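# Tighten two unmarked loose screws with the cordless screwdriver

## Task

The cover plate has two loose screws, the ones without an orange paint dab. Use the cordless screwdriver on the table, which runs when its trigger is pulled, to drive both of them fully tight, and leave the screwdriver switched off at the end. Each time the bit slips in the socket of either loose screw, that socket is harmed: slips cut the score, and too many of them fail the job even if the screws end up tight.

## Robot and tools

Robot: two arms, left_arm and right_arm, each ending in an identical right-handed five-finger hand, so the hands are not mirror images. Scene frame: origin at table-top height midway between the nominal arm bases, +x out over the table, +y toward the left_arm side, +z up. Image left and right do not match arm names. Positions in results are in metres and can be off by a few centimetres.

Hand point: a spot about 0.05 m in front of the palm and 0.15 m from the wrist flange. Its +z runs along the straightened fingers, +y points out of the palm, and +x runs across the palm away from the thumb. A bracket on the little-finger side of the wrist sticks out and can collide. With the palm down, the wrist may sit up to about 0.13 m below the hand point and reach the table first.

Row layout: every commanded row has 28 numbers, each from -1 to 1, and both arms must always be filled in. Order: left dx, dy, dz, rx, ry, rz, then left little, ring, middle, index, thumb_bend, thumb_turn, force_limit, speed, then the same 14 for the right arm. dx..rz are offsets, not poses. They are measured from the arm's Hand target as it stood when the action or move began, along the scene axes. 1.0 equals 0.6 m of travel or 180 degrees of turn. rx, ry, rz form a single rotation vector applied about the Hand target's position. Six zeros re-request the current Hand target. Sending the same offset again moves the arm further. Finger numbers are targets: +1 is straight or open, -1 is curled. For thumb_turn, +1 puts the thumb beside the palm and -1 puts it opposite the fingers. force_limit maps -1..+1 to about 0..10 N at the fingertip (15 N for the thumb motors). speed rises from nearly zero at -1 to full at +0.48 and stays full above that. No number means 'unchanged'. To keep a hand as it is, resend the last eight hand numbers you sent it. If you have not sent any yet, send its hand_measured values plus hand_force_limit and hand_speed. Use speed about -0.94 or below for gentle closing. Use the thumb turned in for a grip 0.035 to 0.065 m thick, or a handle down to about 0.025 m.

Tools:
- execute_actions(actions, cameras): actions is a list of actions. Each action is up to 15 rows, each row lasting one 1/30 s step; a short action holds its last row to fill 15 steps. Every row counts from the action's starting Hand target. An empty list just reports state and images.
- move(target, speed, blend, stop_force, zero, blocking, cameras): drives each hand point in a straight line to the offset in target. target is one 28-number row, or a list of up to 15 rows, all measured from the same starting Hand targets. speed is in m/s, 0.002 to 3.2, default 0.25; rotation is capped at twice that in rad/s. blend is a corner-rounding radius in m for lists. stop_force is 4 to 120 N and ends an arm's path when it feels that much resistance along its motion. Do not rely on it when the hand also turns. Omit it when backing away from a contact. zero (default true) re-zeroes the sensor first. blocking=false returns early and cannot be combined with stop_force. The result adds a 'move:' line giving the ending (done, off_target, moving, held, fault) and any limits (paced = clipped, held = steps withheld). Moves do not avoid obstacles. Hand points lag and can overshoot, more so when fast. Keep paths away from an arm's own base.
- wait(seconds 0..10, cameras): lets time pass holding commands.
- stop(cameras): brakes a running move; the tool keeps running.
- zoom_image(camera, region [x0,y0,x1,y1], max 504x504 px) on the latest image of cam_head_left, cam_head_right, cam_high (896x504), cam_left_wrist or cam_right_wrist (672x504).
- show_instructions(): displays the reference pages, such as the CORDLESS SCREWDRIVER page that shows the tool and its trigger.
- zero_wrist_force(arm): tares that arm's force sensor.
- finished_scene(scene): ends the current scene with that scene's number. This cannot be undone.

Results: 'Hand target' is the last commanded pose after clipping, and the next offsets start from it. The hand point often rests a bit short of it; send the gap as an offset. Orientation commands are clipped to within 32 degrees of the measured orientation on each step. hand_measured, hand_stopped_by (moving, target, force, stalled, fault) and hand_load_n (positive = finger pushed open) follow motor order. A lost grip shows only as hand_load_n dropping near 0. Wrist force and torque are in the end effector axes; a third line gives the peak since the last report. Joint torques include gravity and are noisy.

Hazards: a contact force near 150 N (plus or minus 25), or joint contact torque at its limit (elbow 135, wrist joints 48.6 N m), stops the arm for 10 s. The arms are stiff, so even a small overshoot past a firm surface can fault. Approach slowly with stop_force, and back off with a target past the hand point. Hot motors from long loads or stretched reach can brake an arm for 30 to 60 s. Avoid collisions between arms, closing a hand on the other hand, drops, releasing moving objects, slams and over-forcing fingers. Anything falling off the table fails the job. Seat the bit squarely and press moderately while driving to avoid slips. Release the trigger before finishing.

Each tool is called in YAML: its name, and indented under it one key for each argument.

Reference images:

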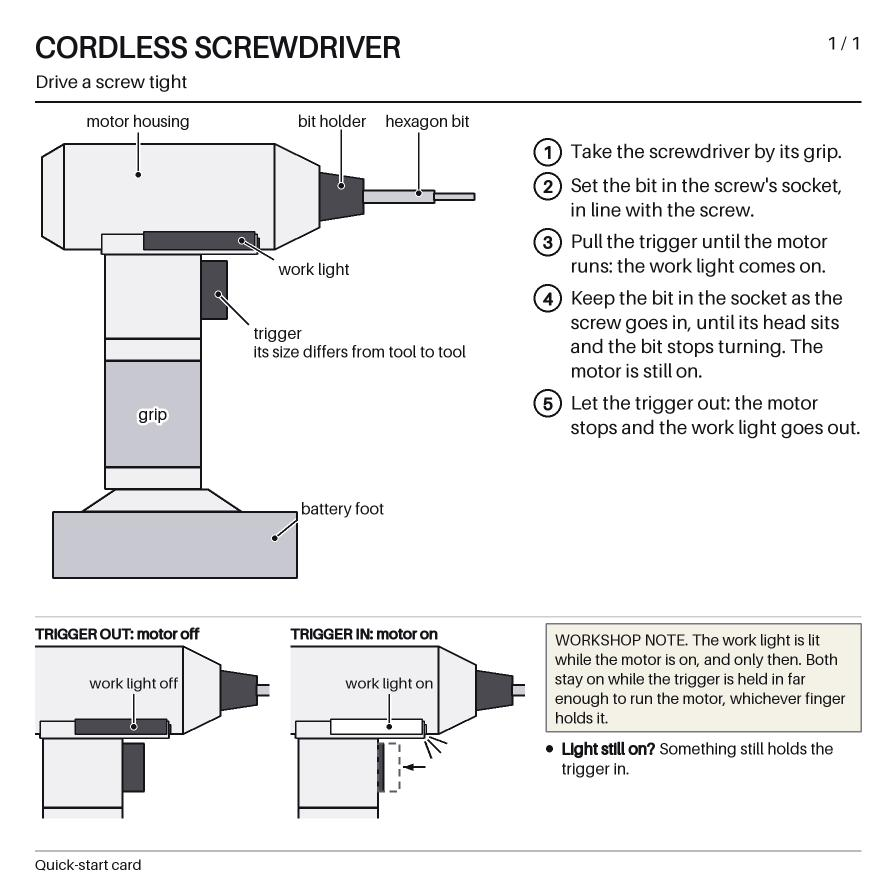

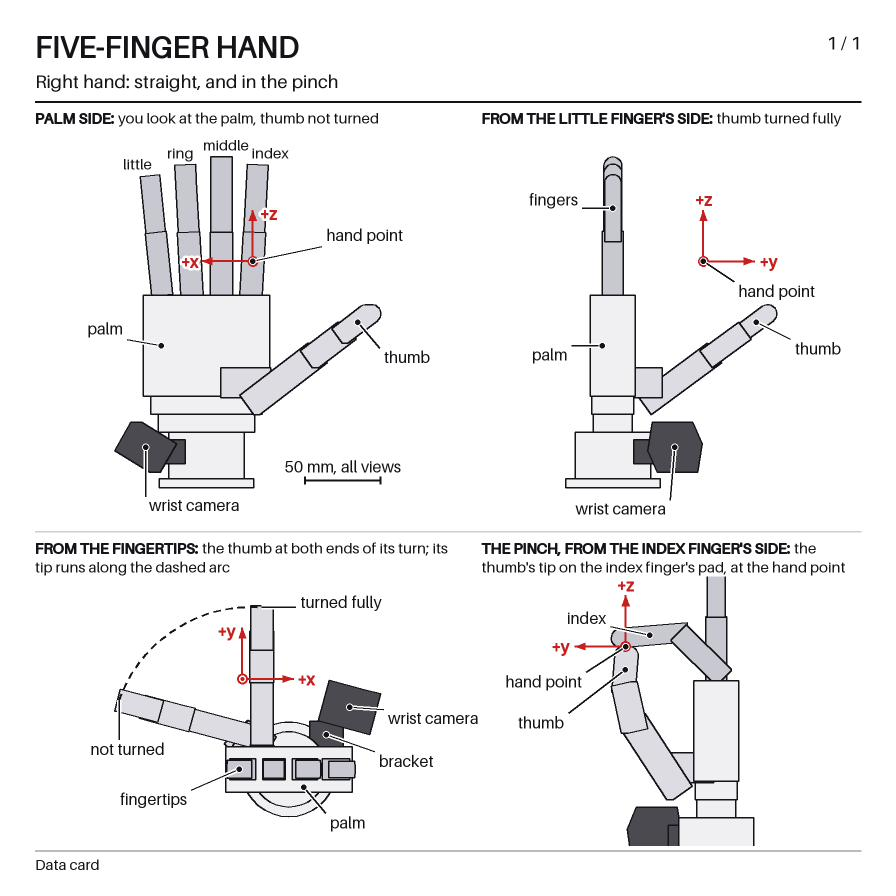

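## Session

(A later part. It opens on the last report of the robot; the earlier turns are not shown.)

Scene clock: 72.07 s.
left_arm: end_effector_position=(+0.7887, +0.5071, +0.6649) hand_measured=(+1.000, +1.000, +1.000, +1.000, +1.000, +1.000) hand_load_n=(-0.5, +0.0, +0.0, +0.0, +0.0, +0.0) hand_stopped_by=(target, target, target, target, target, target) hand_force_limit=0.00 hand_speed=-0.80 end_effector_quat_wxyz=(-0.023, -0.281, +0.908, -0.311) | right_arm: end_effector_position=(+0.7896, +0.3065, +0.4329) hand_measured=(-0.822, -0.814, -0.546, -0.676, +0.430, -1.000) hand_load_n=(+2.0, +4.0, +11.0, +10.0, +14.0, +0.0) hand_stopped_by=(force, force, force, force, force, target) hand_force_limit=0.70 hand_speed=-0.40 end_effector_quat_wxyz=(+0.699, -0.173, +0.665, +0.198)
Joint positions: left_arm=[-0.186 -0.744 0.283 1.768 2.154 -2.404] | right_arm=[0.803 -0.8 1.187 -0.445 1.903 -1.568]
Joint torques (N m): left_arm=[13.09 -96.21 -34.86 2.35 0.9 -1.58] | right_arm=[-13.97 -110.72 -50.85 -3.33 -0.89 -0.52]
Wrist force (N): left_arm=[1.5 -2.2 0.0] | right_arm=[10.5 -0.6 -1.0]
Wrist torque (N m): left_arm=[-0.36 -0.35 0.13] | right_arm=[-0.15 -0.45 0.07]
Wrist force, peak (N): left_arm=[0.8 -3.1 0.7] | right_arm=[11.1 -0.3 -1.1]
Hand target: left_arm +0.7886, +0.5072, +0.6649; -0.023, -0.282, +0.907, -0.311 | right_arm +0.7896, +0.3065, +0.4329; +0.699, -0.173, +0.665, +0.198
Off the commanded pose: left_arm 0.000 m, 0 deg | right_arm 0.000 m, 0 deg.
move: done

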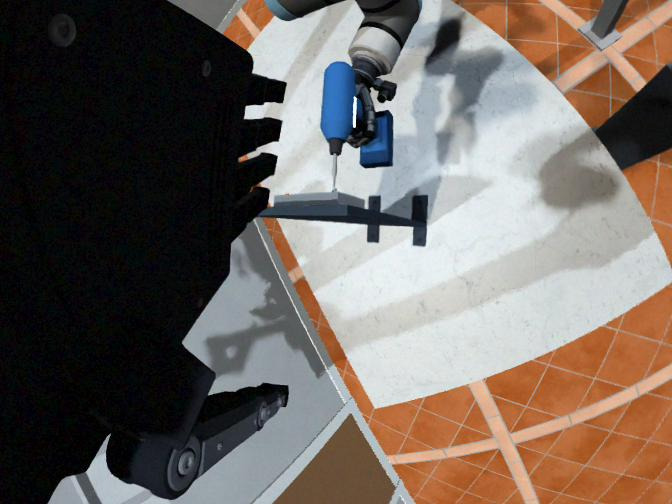

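move:
  target: [0,0,0,0,0,0,1,1,1,1,1,1,0,-0.8,-0.00085,0.00065,-0.0009,0,0,0,-0.97,-0.97,-1,-0.97,-0.98,-1,0.7,-0.4]
  speed: 0.005
  cameras: ["cam_left_wrist"]

zoom_image:
  camera: "cam_left_wrist"
  region: [318, 172, 348, 206]

move:
  target: [-0.0675,-0.0048,-0.05,-0.118,-0.186,-0.001,1,1,1,1,1,1,0,-0.8,0,0,0,0,0,0,-0.97,-0.97,-1,-0.97,-0.98,-1,0.7,-0.4]
  speed: 0.2
  cameras: ["cam_left_wrist"]

zoom_image:
  camera: "cam_left_wrist"
  region: [395, 184, 425, 214]

Scene clock: 74.63 s.
left_arm: end_effector_position=(+0.7886, +0.5072, +0.6650) hand_measured=(+1.000, +1.000, +1.000, +1.000, +1.000, +1.000) hand_load_n=(+0.0, +0.0, -0.5, +0.0, +0.0, +0.0) hand_stopped_by=(target, target, target, target, target, target) hand_force_limit=0.00 hand_speed=-0.80 end_effector_quat_wxyz=(-0.023, -0.282, +0.907, -0.311) | right_arm: end_effector_position=(+0.7891, +0.3069, +0.4324) hand_measured=(-0.822, -0.814, -0.546, -0.676, +0.430, -1.000) hand_load_n=(+2.0, +4.0, +11.5, +10.0, +14.0, +0.0) hand_stopped_by=(force, force, force, force, force, target) hand_force_limit=0.70 hand_speed=-0.40 end_effector_quat_wxyz=(+0.699, -0.173, +0.665, +0.198)
Joint positions: left_arm=[-0.185 -0.745 0.283 1.768 2.154 -2.404] | right_arm=[0.804 -0.799 1.187 -0.446 1.903 -1.568]
Joint torques (N m): left_arm=[12.45 -109.4 -22.52 0.02 -0.05 -3.4] | right_arm=[12.93 -114.13 -42.71 -6.73 2.19 -1.11]
Wrist force (N): left_arm=[1.7 -2.3 0.5] | right_arm=[10.4 -0.3 -1.0]
Wrist torque (N m): left_arm=[-0.39 -0.38 0.14] | right_arm=[-0.11 -0.43 0.08]
Wrist force, peak (N): left_arm=[2.0 -2.5 0.1] | right_arm=[11.1 -0.6 -1.3]
Hand target: left_arm +0.7886, +0.5072, +0.6649; -0.023, -0.282, +0.907, -0.311 | right_arm +0.7891, +0.3069, +0.4324; +0.699, -0.173, +0.665, +0.198
Off the commanded pose: left_arm 0.000 m, 0 deg | right_arm 0.000 m, 0 deg.
move: done

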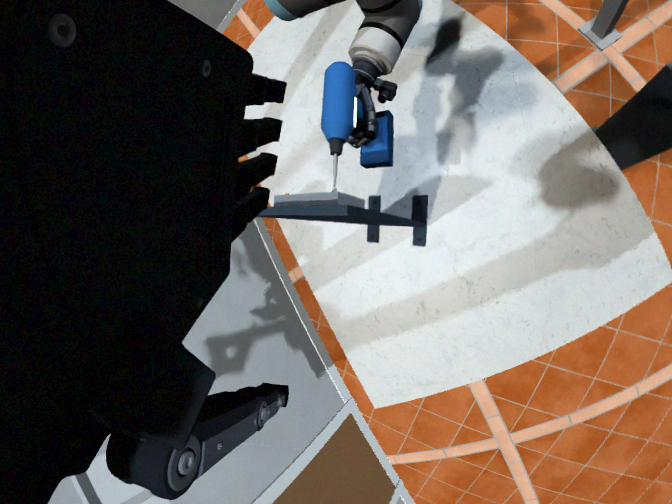

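Scaled by 14.824 (camera's finer frame: 960x720).

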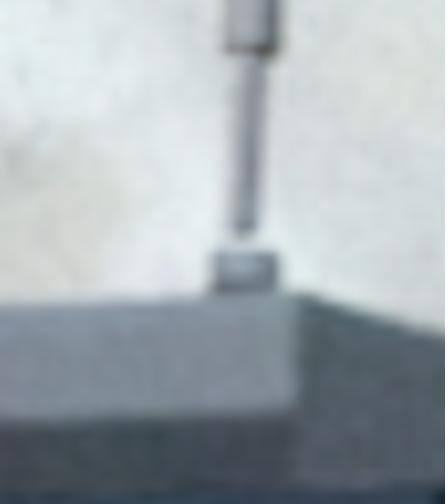

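Scene clock: 76.87 s.
left_arm: end_effector_position=(+0.7480, +0.5044, +0.6350) hand_measured=(+1.000, +1.000, +1.000, +1.000, +1.000, +1.000) hand_load_n=(+0.0, +0.0, +0.0, +0.0, -0.5, +0.0) hand_stopped_by=(target, target, target, target, target, target) hand_force_limit=0.00 hand_speed=-0.80 end_effector_quat_wxyz=(+0.186, -0.170, +0.804, -0.538) | right_arm: end_effector_position=(+0.7891, +0.3069, +0.4324) hand_measured=(-0.822, -0.814, -0.546, -0.676, +0.430, -1.000) hand_load_n=(+2.0, +4.0, +11.5, +10.0, +14.0, +0.0) hand_stopped_by=(force, force, force, force, force, target) hand_force_limit=0.70 hand_speed=-0.40 end_effector_quat_wxyz=(+0.699, -0.173, +0.665, +0.198)
Joint positions: left_arm=[-0.113 -1.267 1.24 0.601 2.436 -2.56] | right_arm=[0.804 -0.799 1.187 -0.446 1.903 -1.568]
Joint torques (N m): left_arm=[-15.26 -52.19 -37.45 -1.84 0.95 3.61] | right_arm=[13.72 -124.31 -47.62 -3.16 0.11 -1.33]
Wrist force (N): left_arm=[0.4 -2.6 0.6] | right_arm=[10.8 -0.2 -0.8]
Wrist torque (N m): left_arm=[-0.58 -0.16 -0.01] | right_arm=[-0.10 -0.49 0.10]
Wrist force, peak (N): left_arm=[1.4 -3.1 0.3] | right_arm=[11.1 -0.5 -0.8]
Hand target: left_arm +0.7481, +0.5043, +0.6349; +0.186, -0.170, +0.804, -0.538 | right_arm +0.7891, +0.3069, +0.4324; +0.699, -0.173, +0.665, +0.198
Off the commanded pose: left_arm 0.000 m, 0 deg | right_arm 0.000 m, 0 deg.
move: done

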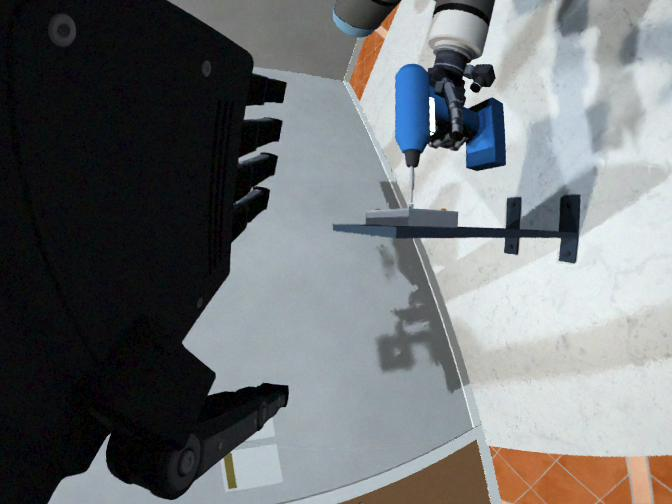

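Scaled by 16.800 (camera's finer frame: 960x720).

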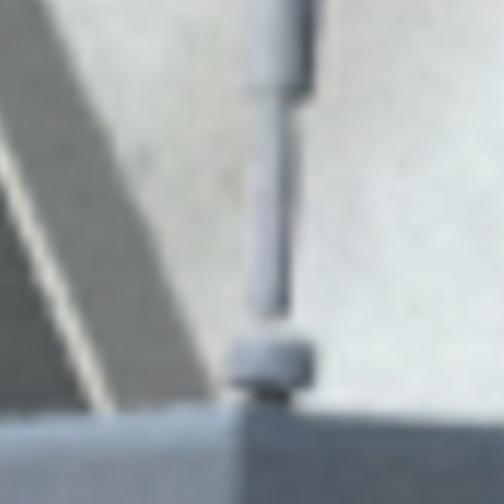

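move:
  target:
    - [0,0,0,0,0,0,1,1,1,1,1,1,0,-0.8,-0.0003,0.0003,-0.0001,0,0,0,-0.97,-0.97,-1,-0.97,-0.98,-1,0.7,-0.4]
    - [0,0,0,0,0,0,1,1,1,1,1,1,0,-0.8,0.0058,0.0082,-0.0001,0,0,0,-0.97,-0.97,-1,-0.97,-0.98,-1,0.7,-0.4]
  speed: 0.005
  stop_force: 4
  cameras: ["cam_left_wrist"]

zoom_image:
  camera: "cam_left_wrist"
  region: [395, 184, 425, 214]

Scene clock: 79.13 s.
left_arm: end_effector_position=(+0.7481, +0.5043, +0.6349) hand_measured=(+1.000, +1.000, +1.000, +1.000, +1.000, +1.000) hand_load_n=(+0.0, +0.0, +0.0, +0.0, +0.0, -0.5) hand_stopped_by=(target, target, target, target, target, target) hand_force_limit=0.00 hand_speed=-0.80 end_effector_quat_wxyz=(+0.186, -0.170, +0.804, -0.538) | right_arm: end_effector_position=(+0.7921, +0.3112, +0.4323) hand_measured=(-0.822, -0.814, -0.546, -0.676, +0.430, -1.000) hand_load_n=(+2.0, +4.0, +11.0, +10.0, +14.0, -1.0) hand_stopped_by=(force, force, force, force, force, target) hand_force_limit=0.70 hand_speed=-0.40 end_effector_quat_wxyz=(+0.699, -0.173, +0.665, +0.198)
Joint positions: left_arm=[-0.113 -1.267 1.24 0.601 2.436 -2.559] | right_arm=[0.804 -0.791 1.171 -0.439 1.904 -1.568]
Joint torques (N m): left_arm=[-13 -44.42 -34.33 -1.05 1.38 3.78] | right_arm=[9.01 -131.64 -42.73 -6.28 0.47 0.34]
Wrist force (N): left_arm=[0.5 -2.6 0.4] | right_arm=[10.3 0.9 -0.3]
Wrist torque (N m): left_arm=[-0.56 -0.18 -0.01] | right_arm=[-0.13 -0.84 -0.75]
Wrist force, peak (N): left_arm=[0.4 -3.3 0.6] | right_arm=[11.8 -1.9 -6.0]
Hand target: left_arm +0.7481, +0.5043, +0.6349; +0.186, -0.170, +0.804, -0.538 | right_arm +0.7921, +0.3112, +0.4323; +0.699, -0.173, +0.665, +0.198 (not the last commanded pose)
Off the commanded pose: left_arm 0.000 m, 0 deg | right_arm 0.001 m, 0 deg.
move: contact (right_arm); path passed 1 of 2 targets

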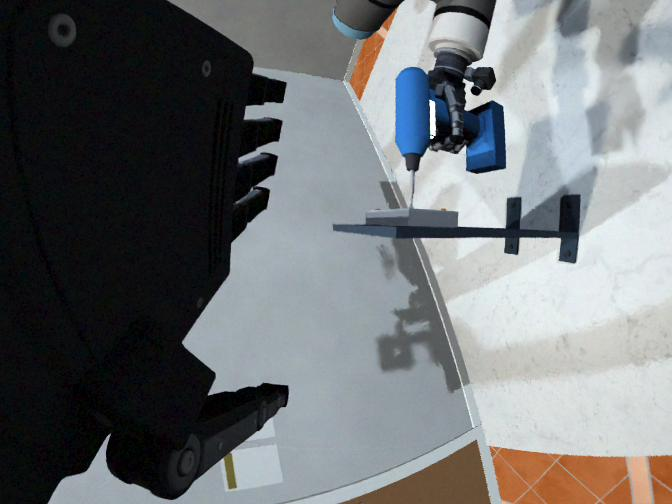

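Scaled by 16.800 (camera's finer frame: 960x720).

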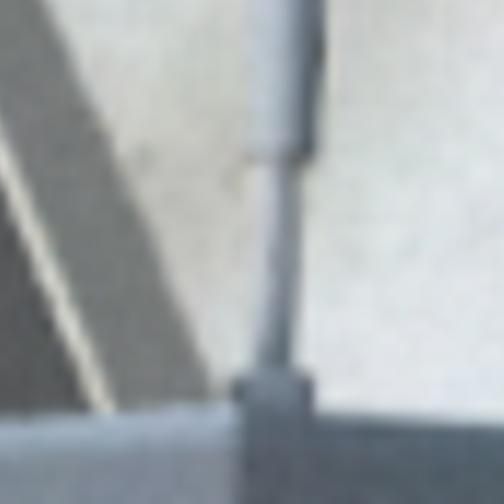

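move:
  target: [0,0,0,0,0,0,1,1,1,1,1,1,0,-0.8,0.002,0.0026,0,0,0,0,-0.97,-0.97,-1,-0.97,-0.98,-1,0.7,-0.4]
  speed: 0.004
  stop_force: 5
  cameras: ["cam_left_wrist"]

zoom_image:
  camera: "cam_left_wrist"
  region: [395, 184, 425, 214]

wait:
  seconds: 1
  cameras: ["cam_left_wrist"]

zoom_image:
  camera: "cam_left_wrist"
  region: [395, 184, 425, 214]

Scene clock: 80.10 s.
left_arm: end_effector_position=(+0.7481, +0.5043, +0.6349) hand_measured=(+1.000, +1.000, +1.000, +1.000, +1.000, +1.000) hand_load_n=(+0.0, +0.0, +0.0, +0.0, +0.0, +0.0) hand_stopped_by=(target, target, target, target, target, target) hand_force_limit=0.00 hand_speed=-0.80 end_effector_quat_wxyz=(+0.186, -0.170, +0.804, -0.538) | right_arm: end_effector_position=(+0.7921, +0.3113, +0.4323) hand_measured=(-0.822, -0.814, -0.546, -0.676, +0.430, -1.000) hand_load_n=(+2.0, +4.0, +11.0, +10.0, +14.5, -1.0) hand_stopped_by=(force, force, force, force, force, target) hand_force_limit=0.70 hand_speed=-0.40 end_effector_quat_wxyz=(+0.699, -0.173, +0.665, +0.198)
Joint positions: left_arm=[-0.113 -1.267 1.24 0.601 2.436 -2.559] | right_arm=[0.804 -0.791 1.171 -0.439 1.904 -1.568]
Joint torques (N m): left_arm=[-11.29 -40.48 -36.17 -0.87 1.36 3.44] | right_arm=[9.04 -134.19 -44.39 -7.28 0.06 0.74]
Wrist force (N): left_arm=[0.6 -2.5 0.9] | right_arm=[11.6 -0.7 -3.1]
Wrist torque (N m): left_arm=[-0.57 -0.21 0.01] | right_arm=[-0.13 -0.82 -0.76]
Wrist force, peak (N): left_arm=[0.7 -2.9 1.1] | right_arm=[12.6 -3.4 -8.2]
Hand target: left_arm +0.7481, +0.5043, +0.6349; +0.186, -0.170, +0.804, -0.538 | right_arm +0.7921, +0.3113, +0.4323; +0.699, -0.173, +0.665, +0.198 (not the last commanded pose)
Off the commanded pose: left_arm 0.000 m, 0 deg | right_arm 0.002 m, 0 deg.
move: contact (right_arm)

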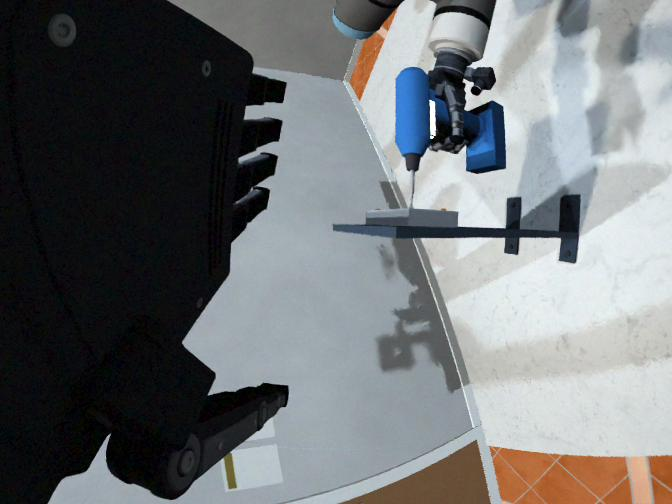

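Scaled by 16.800 (camera's finer frame: 960x720).

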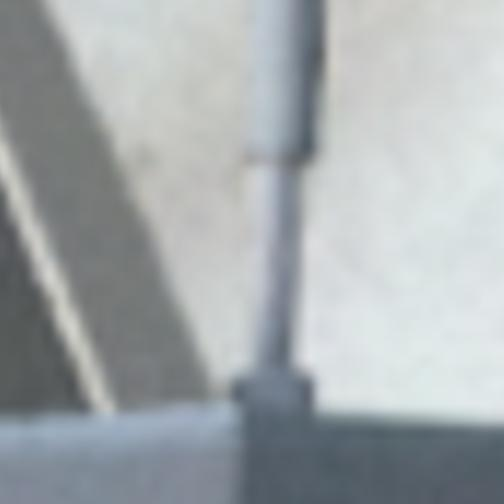

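Scene clock: 81.10 s.
left_arm: end_effector_position=(+0.7481, +0.5043, +0.6349) hand_measured=(+1.000, +1.000, +1.000, +1.000, +1.000, +1.000) hand_load_n=(+0.0, +0.0, +0.0, +0.0, +0.0, -0.5) hand_stopped_by=(target, target, target, target, target, target) hand_force_limit=0.00 hand_speed=-0.80 end_effector_quat_wxyz=(+0.186, -0.170, +0.804, -0.538) | right_arm: end_effector_position=(+0.7921, +0.3113, +0.4323) hand_measured=(-0.822, -0.814, -0.546, -0.676, +0.430, -1.000) hand_load_n=(+2.0, +4.5, +11.0, +10.0, +14.0, -0.5) hand_stopped_by=(force, force, force, force, force, target) hand_force_limit=0.70 hand_speed=-0.40 end_effector_quat_wxyz=(+0.699, -0.173, +0.665, +0.198)
Joint positions: left_arm=[-0.113 -1.267 1.24 0.601 2.436 -2.559] | right_arm=[0.804 -0.791 1.171 -0.439 1.904 -1.568]
Joint torques (N m): left_arm=[-12.8 -42.22 -39.13 -0.37 1.61 3.74] | right_arm=[9.36 -133.12 -45.77 -6.36 0.28 -0.15]
Wrist force (N): left_arm=[0.8 -2.7 0.9] | right_arm=[11.2 -0.5 -3.0]
Wrist torque (N m): left_arm=[-0.61 -0.24 0.01] | right_arm=[-0.13 -0.77 -0.78]
Wrist force, peak (N): left_arm=[0.9 -3.1 1.0] | right_arm=[11.9 -0.7 -3.2]
Hand target: left_arm +0.7481, +0.5043, +0.6349; +0.186, -0.170, +0.804, -0.538 | right_arm +0.7921, +0.3113, +0.4323; +0.699, -0.173, +0.665, +0.198 (not the last commanded pose)
Off the commanded pose: left_arm 0.000 m, 0 deg | right_arm 0.002 m, 0 deg.
wait: 1.00 s; at rest by 0.17 s

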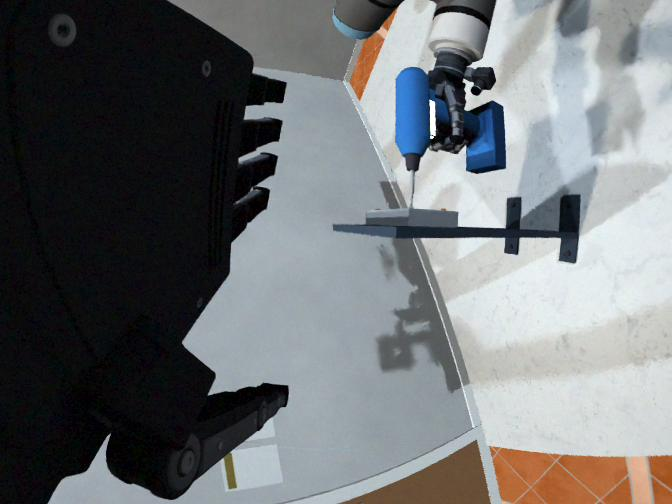

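Scaled by 16.800 (camera's finer frame: 960x720).

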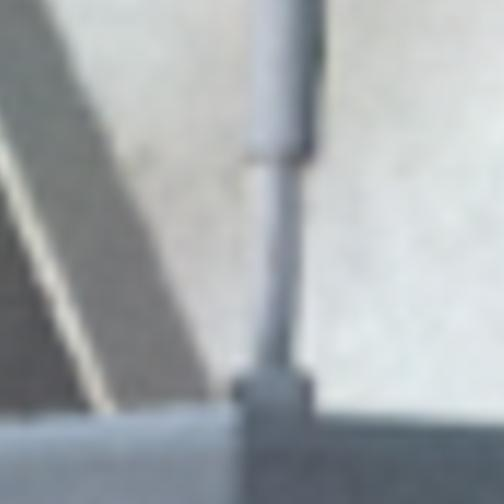

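move:
  target: [0,0,0,0,0,0,1,1,1,1,1,1,0,-0.8,0,0,0,0,0,0,-0.97,-0.97,-1,-0.3,-0.98,-1,0.7,-0.4]
  cameras: ["cam_head_left"]

zoom_image:
  camera: "cam_head_left"
  region: [300, 100, 400, 210]

Scene clock: 81.70 s.
left_arm: end_effector_position=(+0.7481, +0.5043, +0.6349) hand_measured=(+1.000, +1.000, +1.000, +1.000, +1.000, +1.000) hand_load_n=(+0.0, +0.0, +0.0, -0.5, +0.0, +0.0) hand_stopped_by=(target, target, target, target, target, target) hand_force_limit=0.00 hand_speed=-0.80 end_effector_quat_wxyz=(+0.186, -0.170, +0.804, -0.538) | right_arm: end_effector_position=(+0.7921, +0.3113, +0.4324) hand_measured=(-0.822, -0.814, -0.546, -0.300, +0.430, -1.000) hand_load_n=(+2.5, +4.5, +11.5, +0.0, +14.0, +0.0) hand_stopped_by=(force, force, force, target, force, target) hand_force_limit=0.70 hand_speed=-0.40 end_effector_quat_wxyz=(+0.699, -0.173, +0.665, +0.198)
Joint positions: left_arm=[-0.113 -1.267 1.24 0.601 2.436 -2.559] | right_arm=[0.804 -0.791 1.171 -0.439 1.904 -1.568]
Joint torques (N m): left_arm=[-12.89 -44.55 -40.49 0.09 2.02 3.52] | right_arm=[9.85 -127.89 -46.55 -5.98 0.28 -0.66]
Wrist force (N): left_arm=[0.5 -2.3 0.7] | right_arm=[9.1 1.0 -2.2]
Wrist torque (N m): left_arm=[-0.54 -0.18 0.01] | right_arm=[-0.28 -0.61 0.08]
Wrist force, peak (N): left_arm=[0.6 -3.1 0.9] | right_arm=[11.6 -1.3 -8.1]
Hand target: left_arm +0.7481, +0.5043, +0.6349; +0.186, -0.170, +0.804, -0.538 | right_arm +0.7921, +0.3113, +0.4323; +0.699, -0.173, +0.665, +0.198
Off the commanded pose: left_arm 0.000 m, 0 deg | right_arm 0.000 m, 0 deg.
move: done

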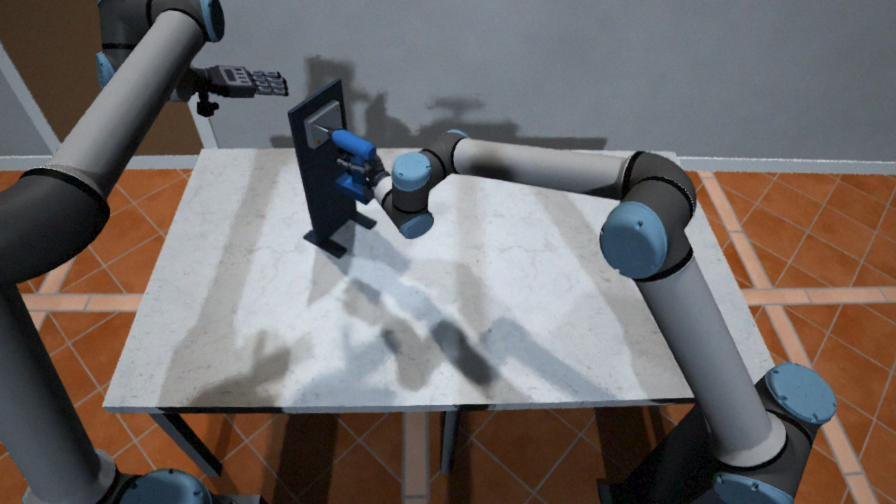

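Scaled by 4.582.

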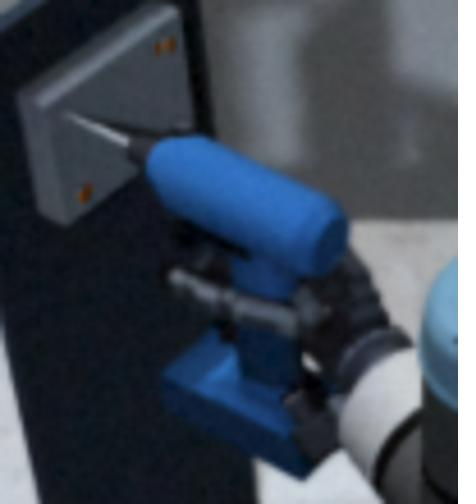

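move:
  target: [0,0,0,0,0,0,1,1,1,1,1,1,0,-0.8,-0.0308,-0.0394,0,0,0,0,-0.97,-0.97,-1,-0.3,-0.98,-1,0.7,-0.4]
  speed: 0.02
  stop_force: 15
  cameras: []

move:
  target: [0,0,0,0,0,0,1,1,1,1,1,1,0,-0.8,0.1118,-0.0866,-0.092,0,0,0,-0.97,-0.97,-1,-0.3,-0.98,-1,0.7,-0.4]
  speed: 0.12

zoom_image:
  camera: "cam_left_wrist"
  region: [340, 100, 500, 250]

zoom_image:
  camera: "cam_high"
  region: [340, 80, 440, 200]

zoom_image:
  camera: "cam_head_left"
  region: [280, 70, 400, 190]

Scene clock: 84.53 s.
left_arm: end_effector_position=(+0.7481, +0.5043, +0.6349) hand_measured=(+1.000, +1.000, +1.000, +1.000, +1.000, +1.000) hand_load_n=(+0.0, +0.0, +0.0, +0.0, +0.0, +0.0) hand_stopped_by=(target, target, target, target, target, target) hand_force_limit=0.00 hand_speed=-0.80 end_effector_quat_wxyz=(+0.186, -0.170, +0.804, -0.538) | right_arm: end_effector_position=(+0.7737, +0.2876, +0.4323) hand_measured=(-0.822, -0.814, -0.546, -0.300, +0.430, -1.000) hand_load_n=(+0.0, +2.5, +12.0, +0.0, +13.0, +1.5) hand_stopped_by=(force, force, force, target, force, target) hand_force_limit=0.70 hand_speed=-0.40 end_effector_quat_wxyz=(+0.699, -0.173, +0.665, +0.198)
Joint positions: left_arm=[-0.113 -1.267 1.24 0.601 2.436 -2.559] | right_arm=[0.803 -0.839 1.258 -0.478 1.903 -1.568]
Joint torques (N m): left_arm=[-12.14 -43.69 -47.45 1.58 1.69 2.91] | right_arm=[-12.5 -108.3 -52.46 -3.05 -0.84 1.44]
Wrist force (N): left_arm=[0.6 -2.5 0.9] | right_arm=[10.7 -0.9 -0.8]
Wrist torque (N m): left_arm=[-0.57 -0.21 0.01] | right_arm=[-0.20 -0.50 0.07]
Wrist force, peak (N): left_arm=[0.7 -3.1 0.6] | right_arm=[13.3 -0.5 -1.1]
Hand target: left_arm +0.7481, +0.5043, +0.6349; +0.186, -0.170, +0.804, -0.538 | right_arm +0.7737, +0.2876, +0.4323; +0.699, -0.173, +0.665, +0.198
Off the commanded pose: left_arm 0.000 m, 0 deg | right_arm 0.000 m, 0 deg.
move: done

Scene clock: 85.70 s.
left_arm: end_effector_position=(+0.7481, +0.5043, +0.6349) hand_measured=(+1.000, +1.000, +1.000, +1.000, +1.000, +1.000) hand_load_n=(+0.0, +0.0, +0.0, +0.0, +0.0, +0.0) hand_stopped_by=(target, target, target, target, target, target) hand_force_limit=0.00 hand_speed=-0.80 end_effector_quat_wxyz=(+0.186, -0.170, +0.804, -0.538) | right_arm: end_effector_position=(+0.8408, +0.2356, +0.3770) hand_measured=(-0.822, -0.814, -0.546, -0.300, +0.430, -1.000) hand_load_n=(+0.0, +2.5, +12.0, +0.0, +13.0, +1.5) hand_stopped_by=(force, force, force, target, force, target) hand_force_limit=0.70 hand_speed=-0.40 end_effector_quat_wxyz=(+0.699, -0.173, +0.665, +0.198)
Joint positions: left_arm=[-0.113 -1.267 1.24 0.601 2.436 -2.559] | right_arm=[0.712 -0.809 1.311 -0.56 1.812 -1.562]
Joint torques (N m): left_arm=[-10.98 -42.42 -47.91 1.98 1.83 2.88] | right_arm=[13.65 -128.47 -52.71 -2.47 2.31 0.43]
Wrist force (N): left_arm=[0.9 -2.3 0.5] | right_arm=[11.1 -0.6 -1.0]
Wrist torque (N m): left_arm=[-0.51 -0.23 0.03] | right_arm=[-0.14 -0.52 0.08]
Wrist force, peak (N): left_arm=[0.8 -3.0 0.7] | right_arm=[12.4 -2.8 -0.4]
Hand target: left_arm +0.7481, +0.5043, +0.6349; +0.186, -0.170, +0.804, -0.538 | right_arm +0.8407, +0.2357, +0.3771; +0.699, -0.173, +0.665, +0.198
Off the commanded pose: left_arm 0.000 m, 0 deg | right_arm 0.000 m, 0 deg.
move: done

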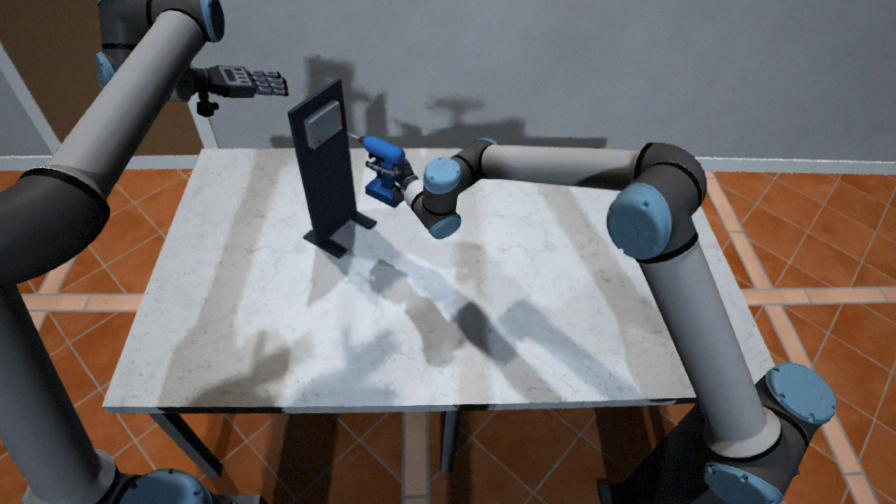

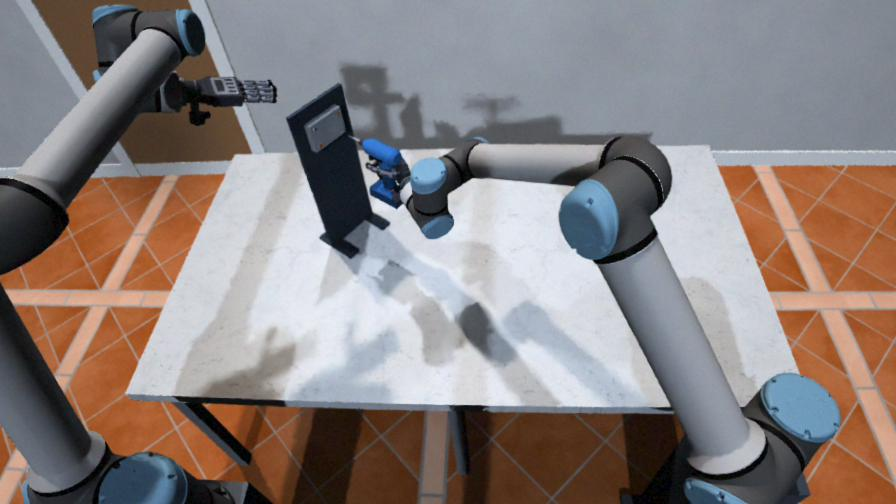

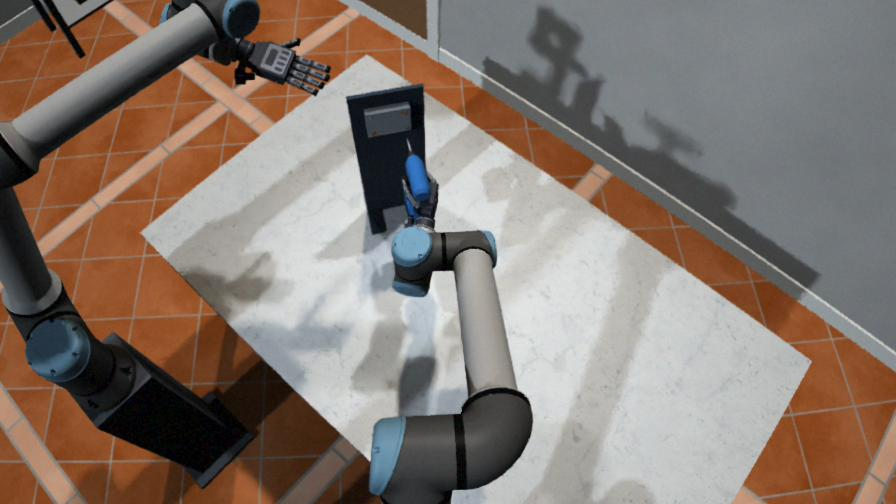

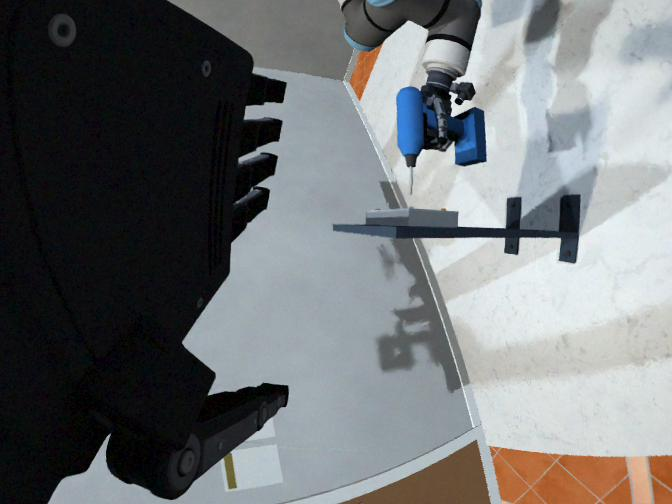

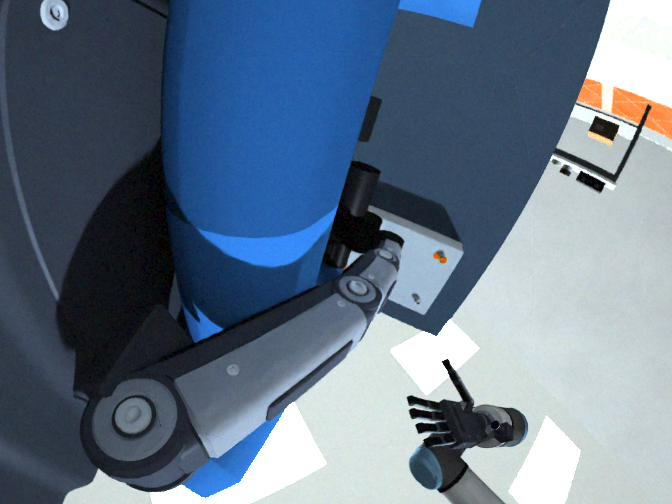

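Scaled by 3.150 (camera's finer frame: 960x720).

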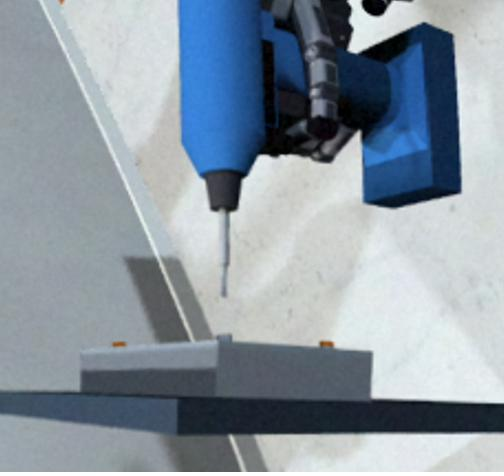

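Scaled by 4.200.

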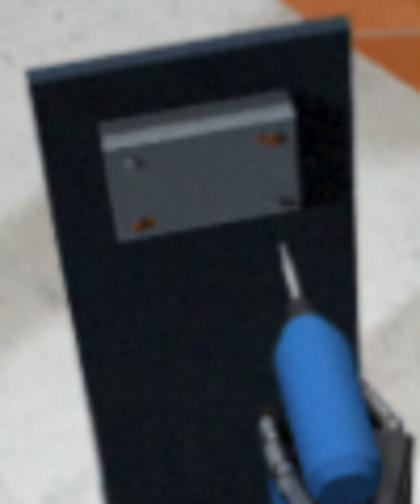

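Scaled by 4.200.

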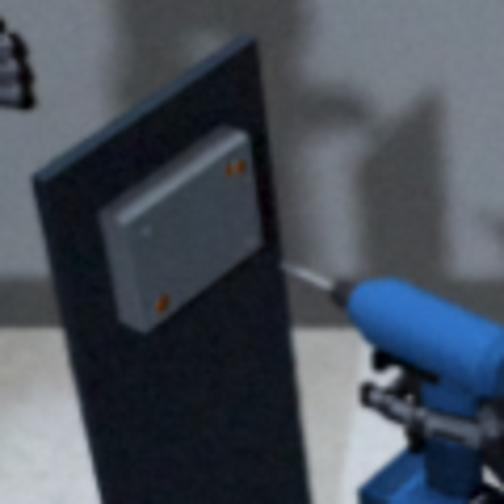

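move:
  target: [0.0675,0.0048,0.05,0.118,0.186,0.001,1,1,1,1,1,1,0,-0.8,0.004,-0.0033,-0.01,0,0,0,-0.97,-0.97,-1,-0.3,-0.98,-1,0.7,-0.4]
  speed: 0.2
  cameras: ["cam_left_wrist"]

zoom_image:
  camera: "cam_left_wrist"
  region: [250, 130, 370, 230]

Scene clock: 88.20 s.
left_arm: end_effector_position=(+0.7887, +0.5071, +0.6649) hand_measured=(+1.000, +1.000, +1.000, +1.000, +1.000, +1.000) hand_load_n=(+0.0, +0.0, +0.0, +0.0, +0.0, +0.0) hand_stopped_by=(target, target, target, target, target, target) hand_force_limit=0.00 hand_speed=-0.80 end_effector_quat_wxyz=(-0.023, -0.281, +0.908, -0.311) | right_arm: end_effector_position=(+0.8432, +0.2337, +0.3711) hand_measured=(-0.822, -0.814, -0.546, -0.300, +0.430, -1.000) hand_load_n=(+0.0, +2.0, +12.0, +0.0, +13.0, +1.5) hand_stopped_by=(force, force, force, target, force, target) hand_force_limit=0.70 hand_speed=-0.40 end_effector_quat_wxyz=(+0.699, -0.173, +0.665, +0.198)
Joint positions: left_arm=[-0.186 -0.744 0.283 1.768 2.154 -2.404] | right_arm=[0.709 -0.804 1.315 -0.568 1.809 -1.562]
Joint torques (N m): left_arm=[6 -93.7 -34.82 2.25 0.88 -1.41] | right_arm=[-11.05 -115.56 -42 -5.37 -0.76 2.05]
Wrist force (N): left_arm=[1.4 -2.1 0.4] | right_arm=[10.9 -0.6 -0.8]
Wrist torque (N m): left_arm=[-0.36 -0.34 0.13] | right_arm=[-0.16 -0.51 0.07]
Wrist force, peak (N): left_arm=[2.1 -2.4 0.3] | right_arm=[11.1 -1.0 -0.9]
Hand target: left_arm +0.7886, +0.5072, +0.6649; -0.023, -0.282, +0.907, -0.311 | right_arm +0.8431, +0.2337, +0.3711; +0.699, -0.173, +0.665, +0.198
Off the commanded pose: left_arm 0.000 m, 0 deg | right_arm 0.000 m, 0 deg.
move: done

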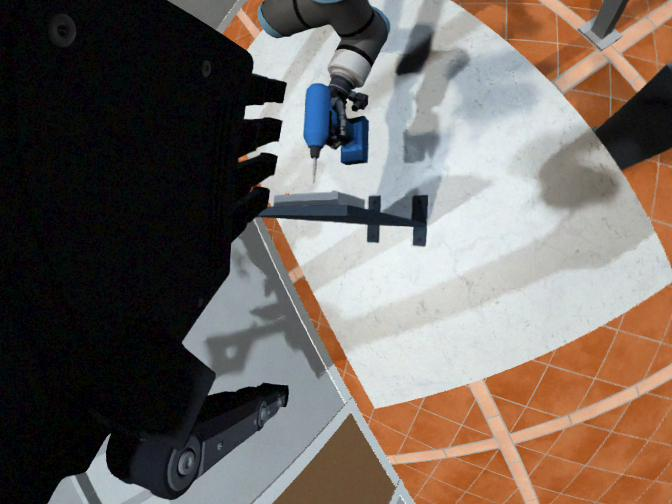

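Scaled by 4.200 (camera's finer frame: 960x720).

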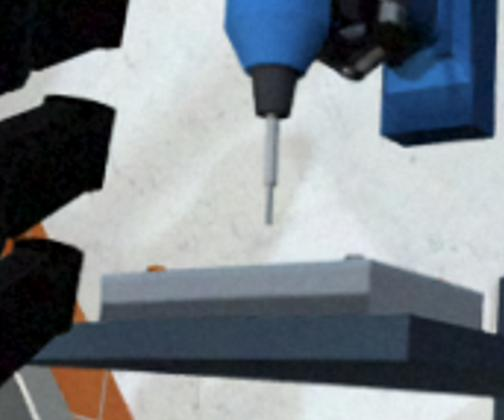

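move:
  target: [0.004,-0.13,0,0,0,0,1,1,1,1,1,1,0,-0.8,0,0,0,0,0,0,-0.97,-0.97,-1,-0.3,-0.98,-1,0.7,-0.4]
  speed: 0.15

zoom_image:
  camera: "cam_left_wrist"
  region: [250, 150, 430, 290]

Scene clock: 89.47 s.
left_arm: end_effector_position=(+0.7911, +0.4292, +0.6648) hand_measured=(+1.000, +1.000, +1.000, +1.000, +1.000, +1.000) hand_load_n=(+0.0, +0.0, +0.0, +0.0, +0.0, +0.0) hand_stopped_by=(target, target, target, target, target, target) hand_force_limit=0.00 hand_speed=-0.80 end_effector_quat_wxyz=(-0.023, -0.282, +0.907, -0.311) | right_arm: end_effector_position=(+0.8432, +0.2337, +0.3711) hand_measured=(-0.822, -0.814, -0.546, -0.300, +0.430, -1.000) hand_load_n=(+0.0, +2.5, +12.5, +0.0, +13.5, +1.5) hand_stopped_by=(force, force, force, target, force, target) hand_force_limit=0.70 hand_speed=-0.40 end_effector_quat_wxyz=(+0.699, -0.173, +0.665, +0.198)
Joint positions: left_arm=[-0.275 -0.726 0.235 1.742 2.128 -2.506] | right_arm=[0.709 -0.804 1.315 -0.568 1.809 -1.562]
Joint torques (N m): left_arm=[-7.74 -102.32 -23.2 5.78 2.93 3.35] | right_arm=[-2.17 -123.19 -49.98 -3.11 0.64 1.92]
Wrist force (N): left_arm=[1.3 -1.7 0.4] | right_arm=[10.9 -0.6 -1.2]
Wrist torque (N m): left_arm=[-0.32 -0.31 0.12] | right_arm=[-0.13 -0.49 0.07]
Wrist force, peak (N): left_arm=[2.4 -3.2 1.2] | right_arm=[11.2 -0.6 -1.0]
Hand target: left_arm +0.7910, +0.4292, +0.6649; -0.023, -0.282, +0.907, -0.311 | right_arm +0.8431, +0.2337, +0.3711; +0.699, -0.173, +0.665, +0.198
Off the commanded pose: left_arm 0.000 m, 0 deg | right_arm 0.000 m, 0 deg.
move: done

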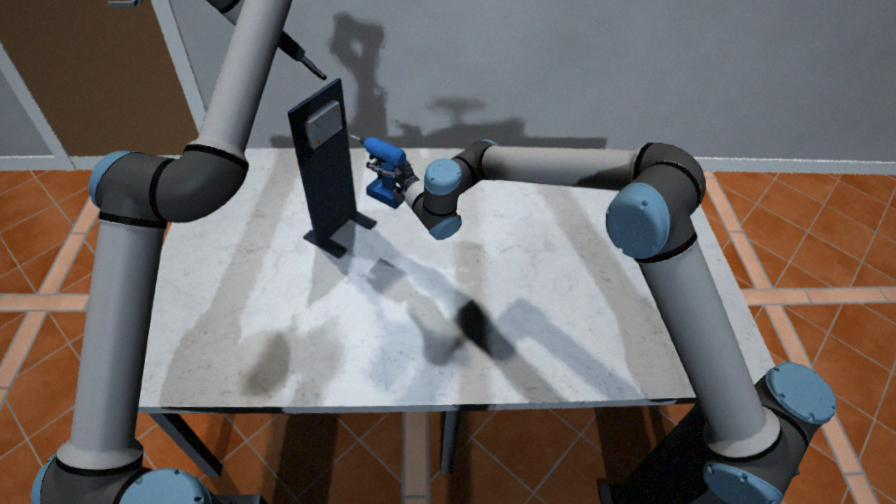

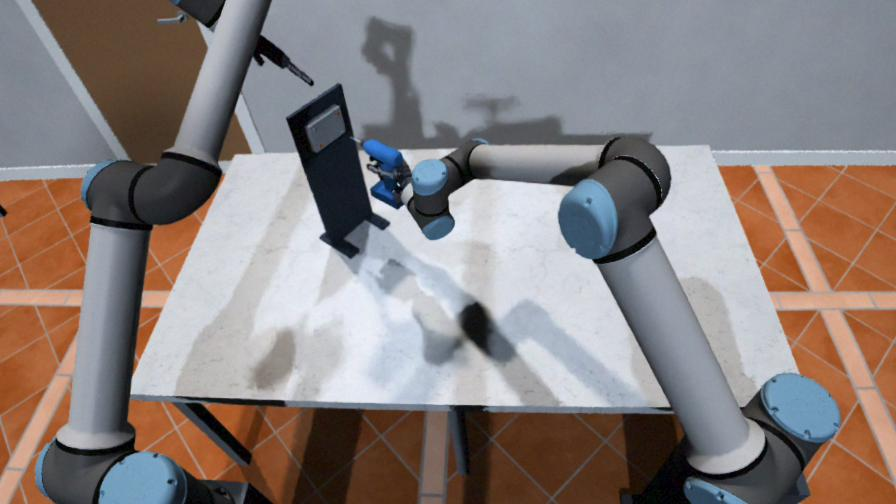

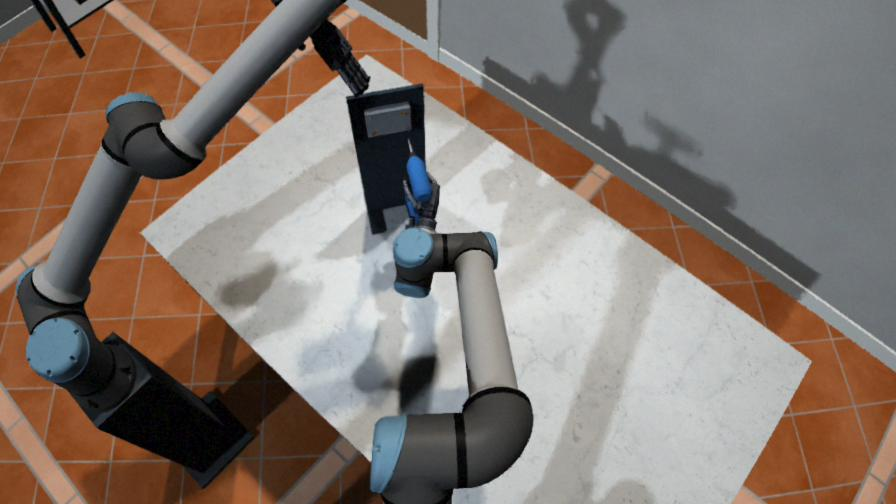

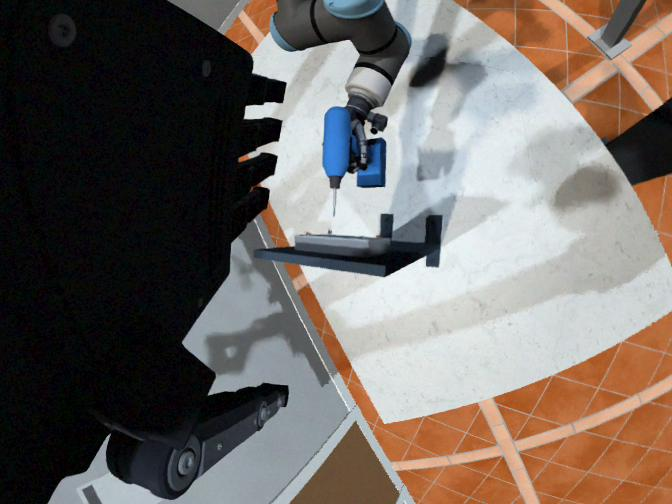

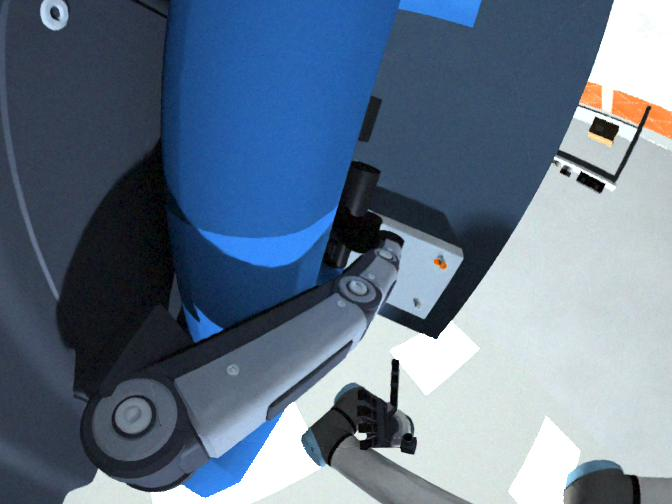

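Scaled by 2.800 (camera's finer frame: 960x720).

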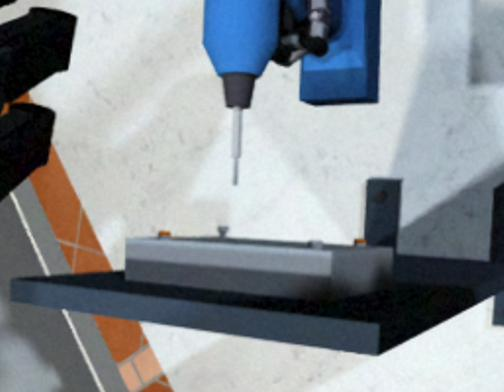

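zoom_image:
  camera: "cam_left_wrist"
  region: [310, 180, 370, 240]

move:
  target: [-0.0675,-0.0048,-0.05,-0.118,-0.186,-0.001,1,1,1,1,1,1,0,-0.8,0,0,0,0,0,0,-0.97,-0.97,-1,-0.3,-0.98,-1,0.7,-0.4]
  speed: 0.2
  cameras: ["cam_left_wrist"]

zoom_image:
  camera: "cam_left_wrist"
  region: [380, 150, 460, 250]

Scaled by 8.400 (camera's finer frame: 960x720).

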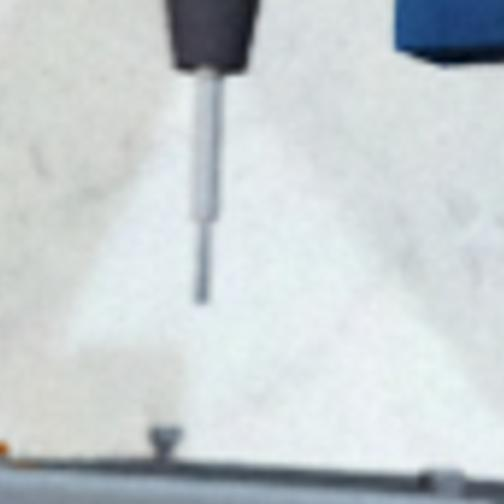

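Scene clock: 91.90 s.
left_arm: end_effector_position=(+0.7505, +0.4264, +0.6350) hand_measured=(+1.000, +1.000, +1.000, +1.000, +1.000, +1.000) hand_load_n=(+0.0, +0.0, +0.0, +0.0, +0.0, +0.0) hand_stopped_by=(target, target, target, target, target, target) hand_force_limit=0.00 hand_speed=-0.80 end_effector_quat_wxyz=(+0.186, -0.170, +0.804, -0.538) | right_arm: end_effector_position=(+0.8431, +0.2337, +0.3711) hand_measured=(-0.822, -0.814, -0.546, -0.300, +0.430, -1.000) hand_load_n=(+0.0, +2.5, +12.5, +0.0, +13.0, +1.5) hand_stopped_by=(force, force, force, target, force, target) hand_force_limit=0.70 hand_speed=-0.40 end_effector_quat_wxyz=(+0.699, -0.173, +0.665, +0.198)
Joint positions: left_arm=[-0.225 -1.29 1.262 0.539 2.34 -2.644] | right_arm=[0.709 -0.804 1.315 -0.568 1.809 -1.562]
Joint torques (N m): left_arm=[-13.02 -49.49 -36.88 -4 -0.63 3.42] | right_arm=[10.6 -124.98 -49.45 -3.67 0.89 1.29]
Wrist force (N): left_arm=[0.9 -2.8 0.6] | right_arm=[11.0 -0.6 -0.8]
Wrist torque (N m): left_arm=[-0.63 -0.23 0.03] | right_arm=[-0.17 -0.52 0.08]
Wrist force, peak (N): left_arm=[0.7 -3.1 0.8] | right_arm=[11.1 -0.6 -1.0]
Hand target: left_arm +0.7505, +0.4263, +0.6349; +0.186, -0.170, +0.804, -0.538 | right_arm +0.8431, +0.2337, +0.3711; +0.699, -0.173, +0.665, +0.198
Off the commanded pose: left_arm 0.000 m, 0 deg | right_arm 0.000 m, 0 deg.
move: done

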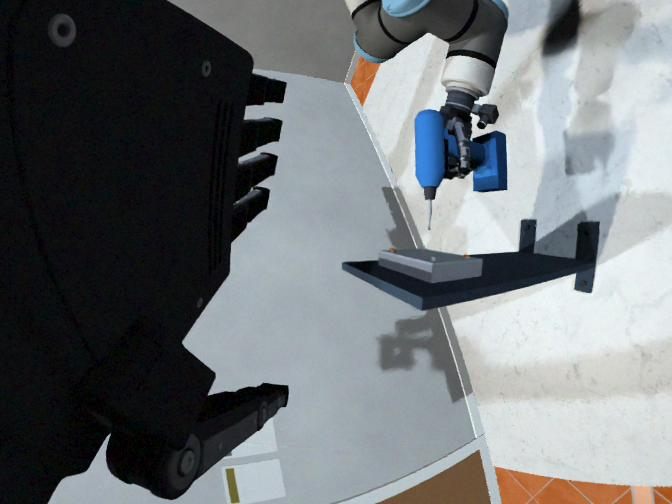

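Scaled by 5.040 (camera's finer frame: 960x720).

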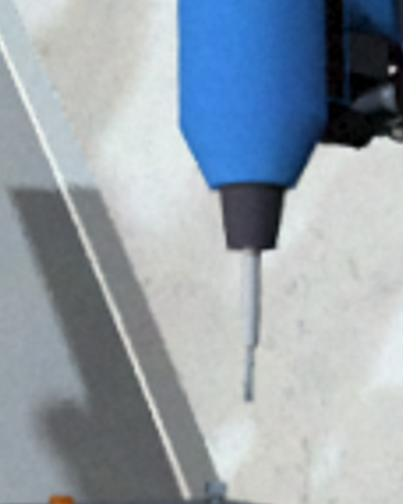

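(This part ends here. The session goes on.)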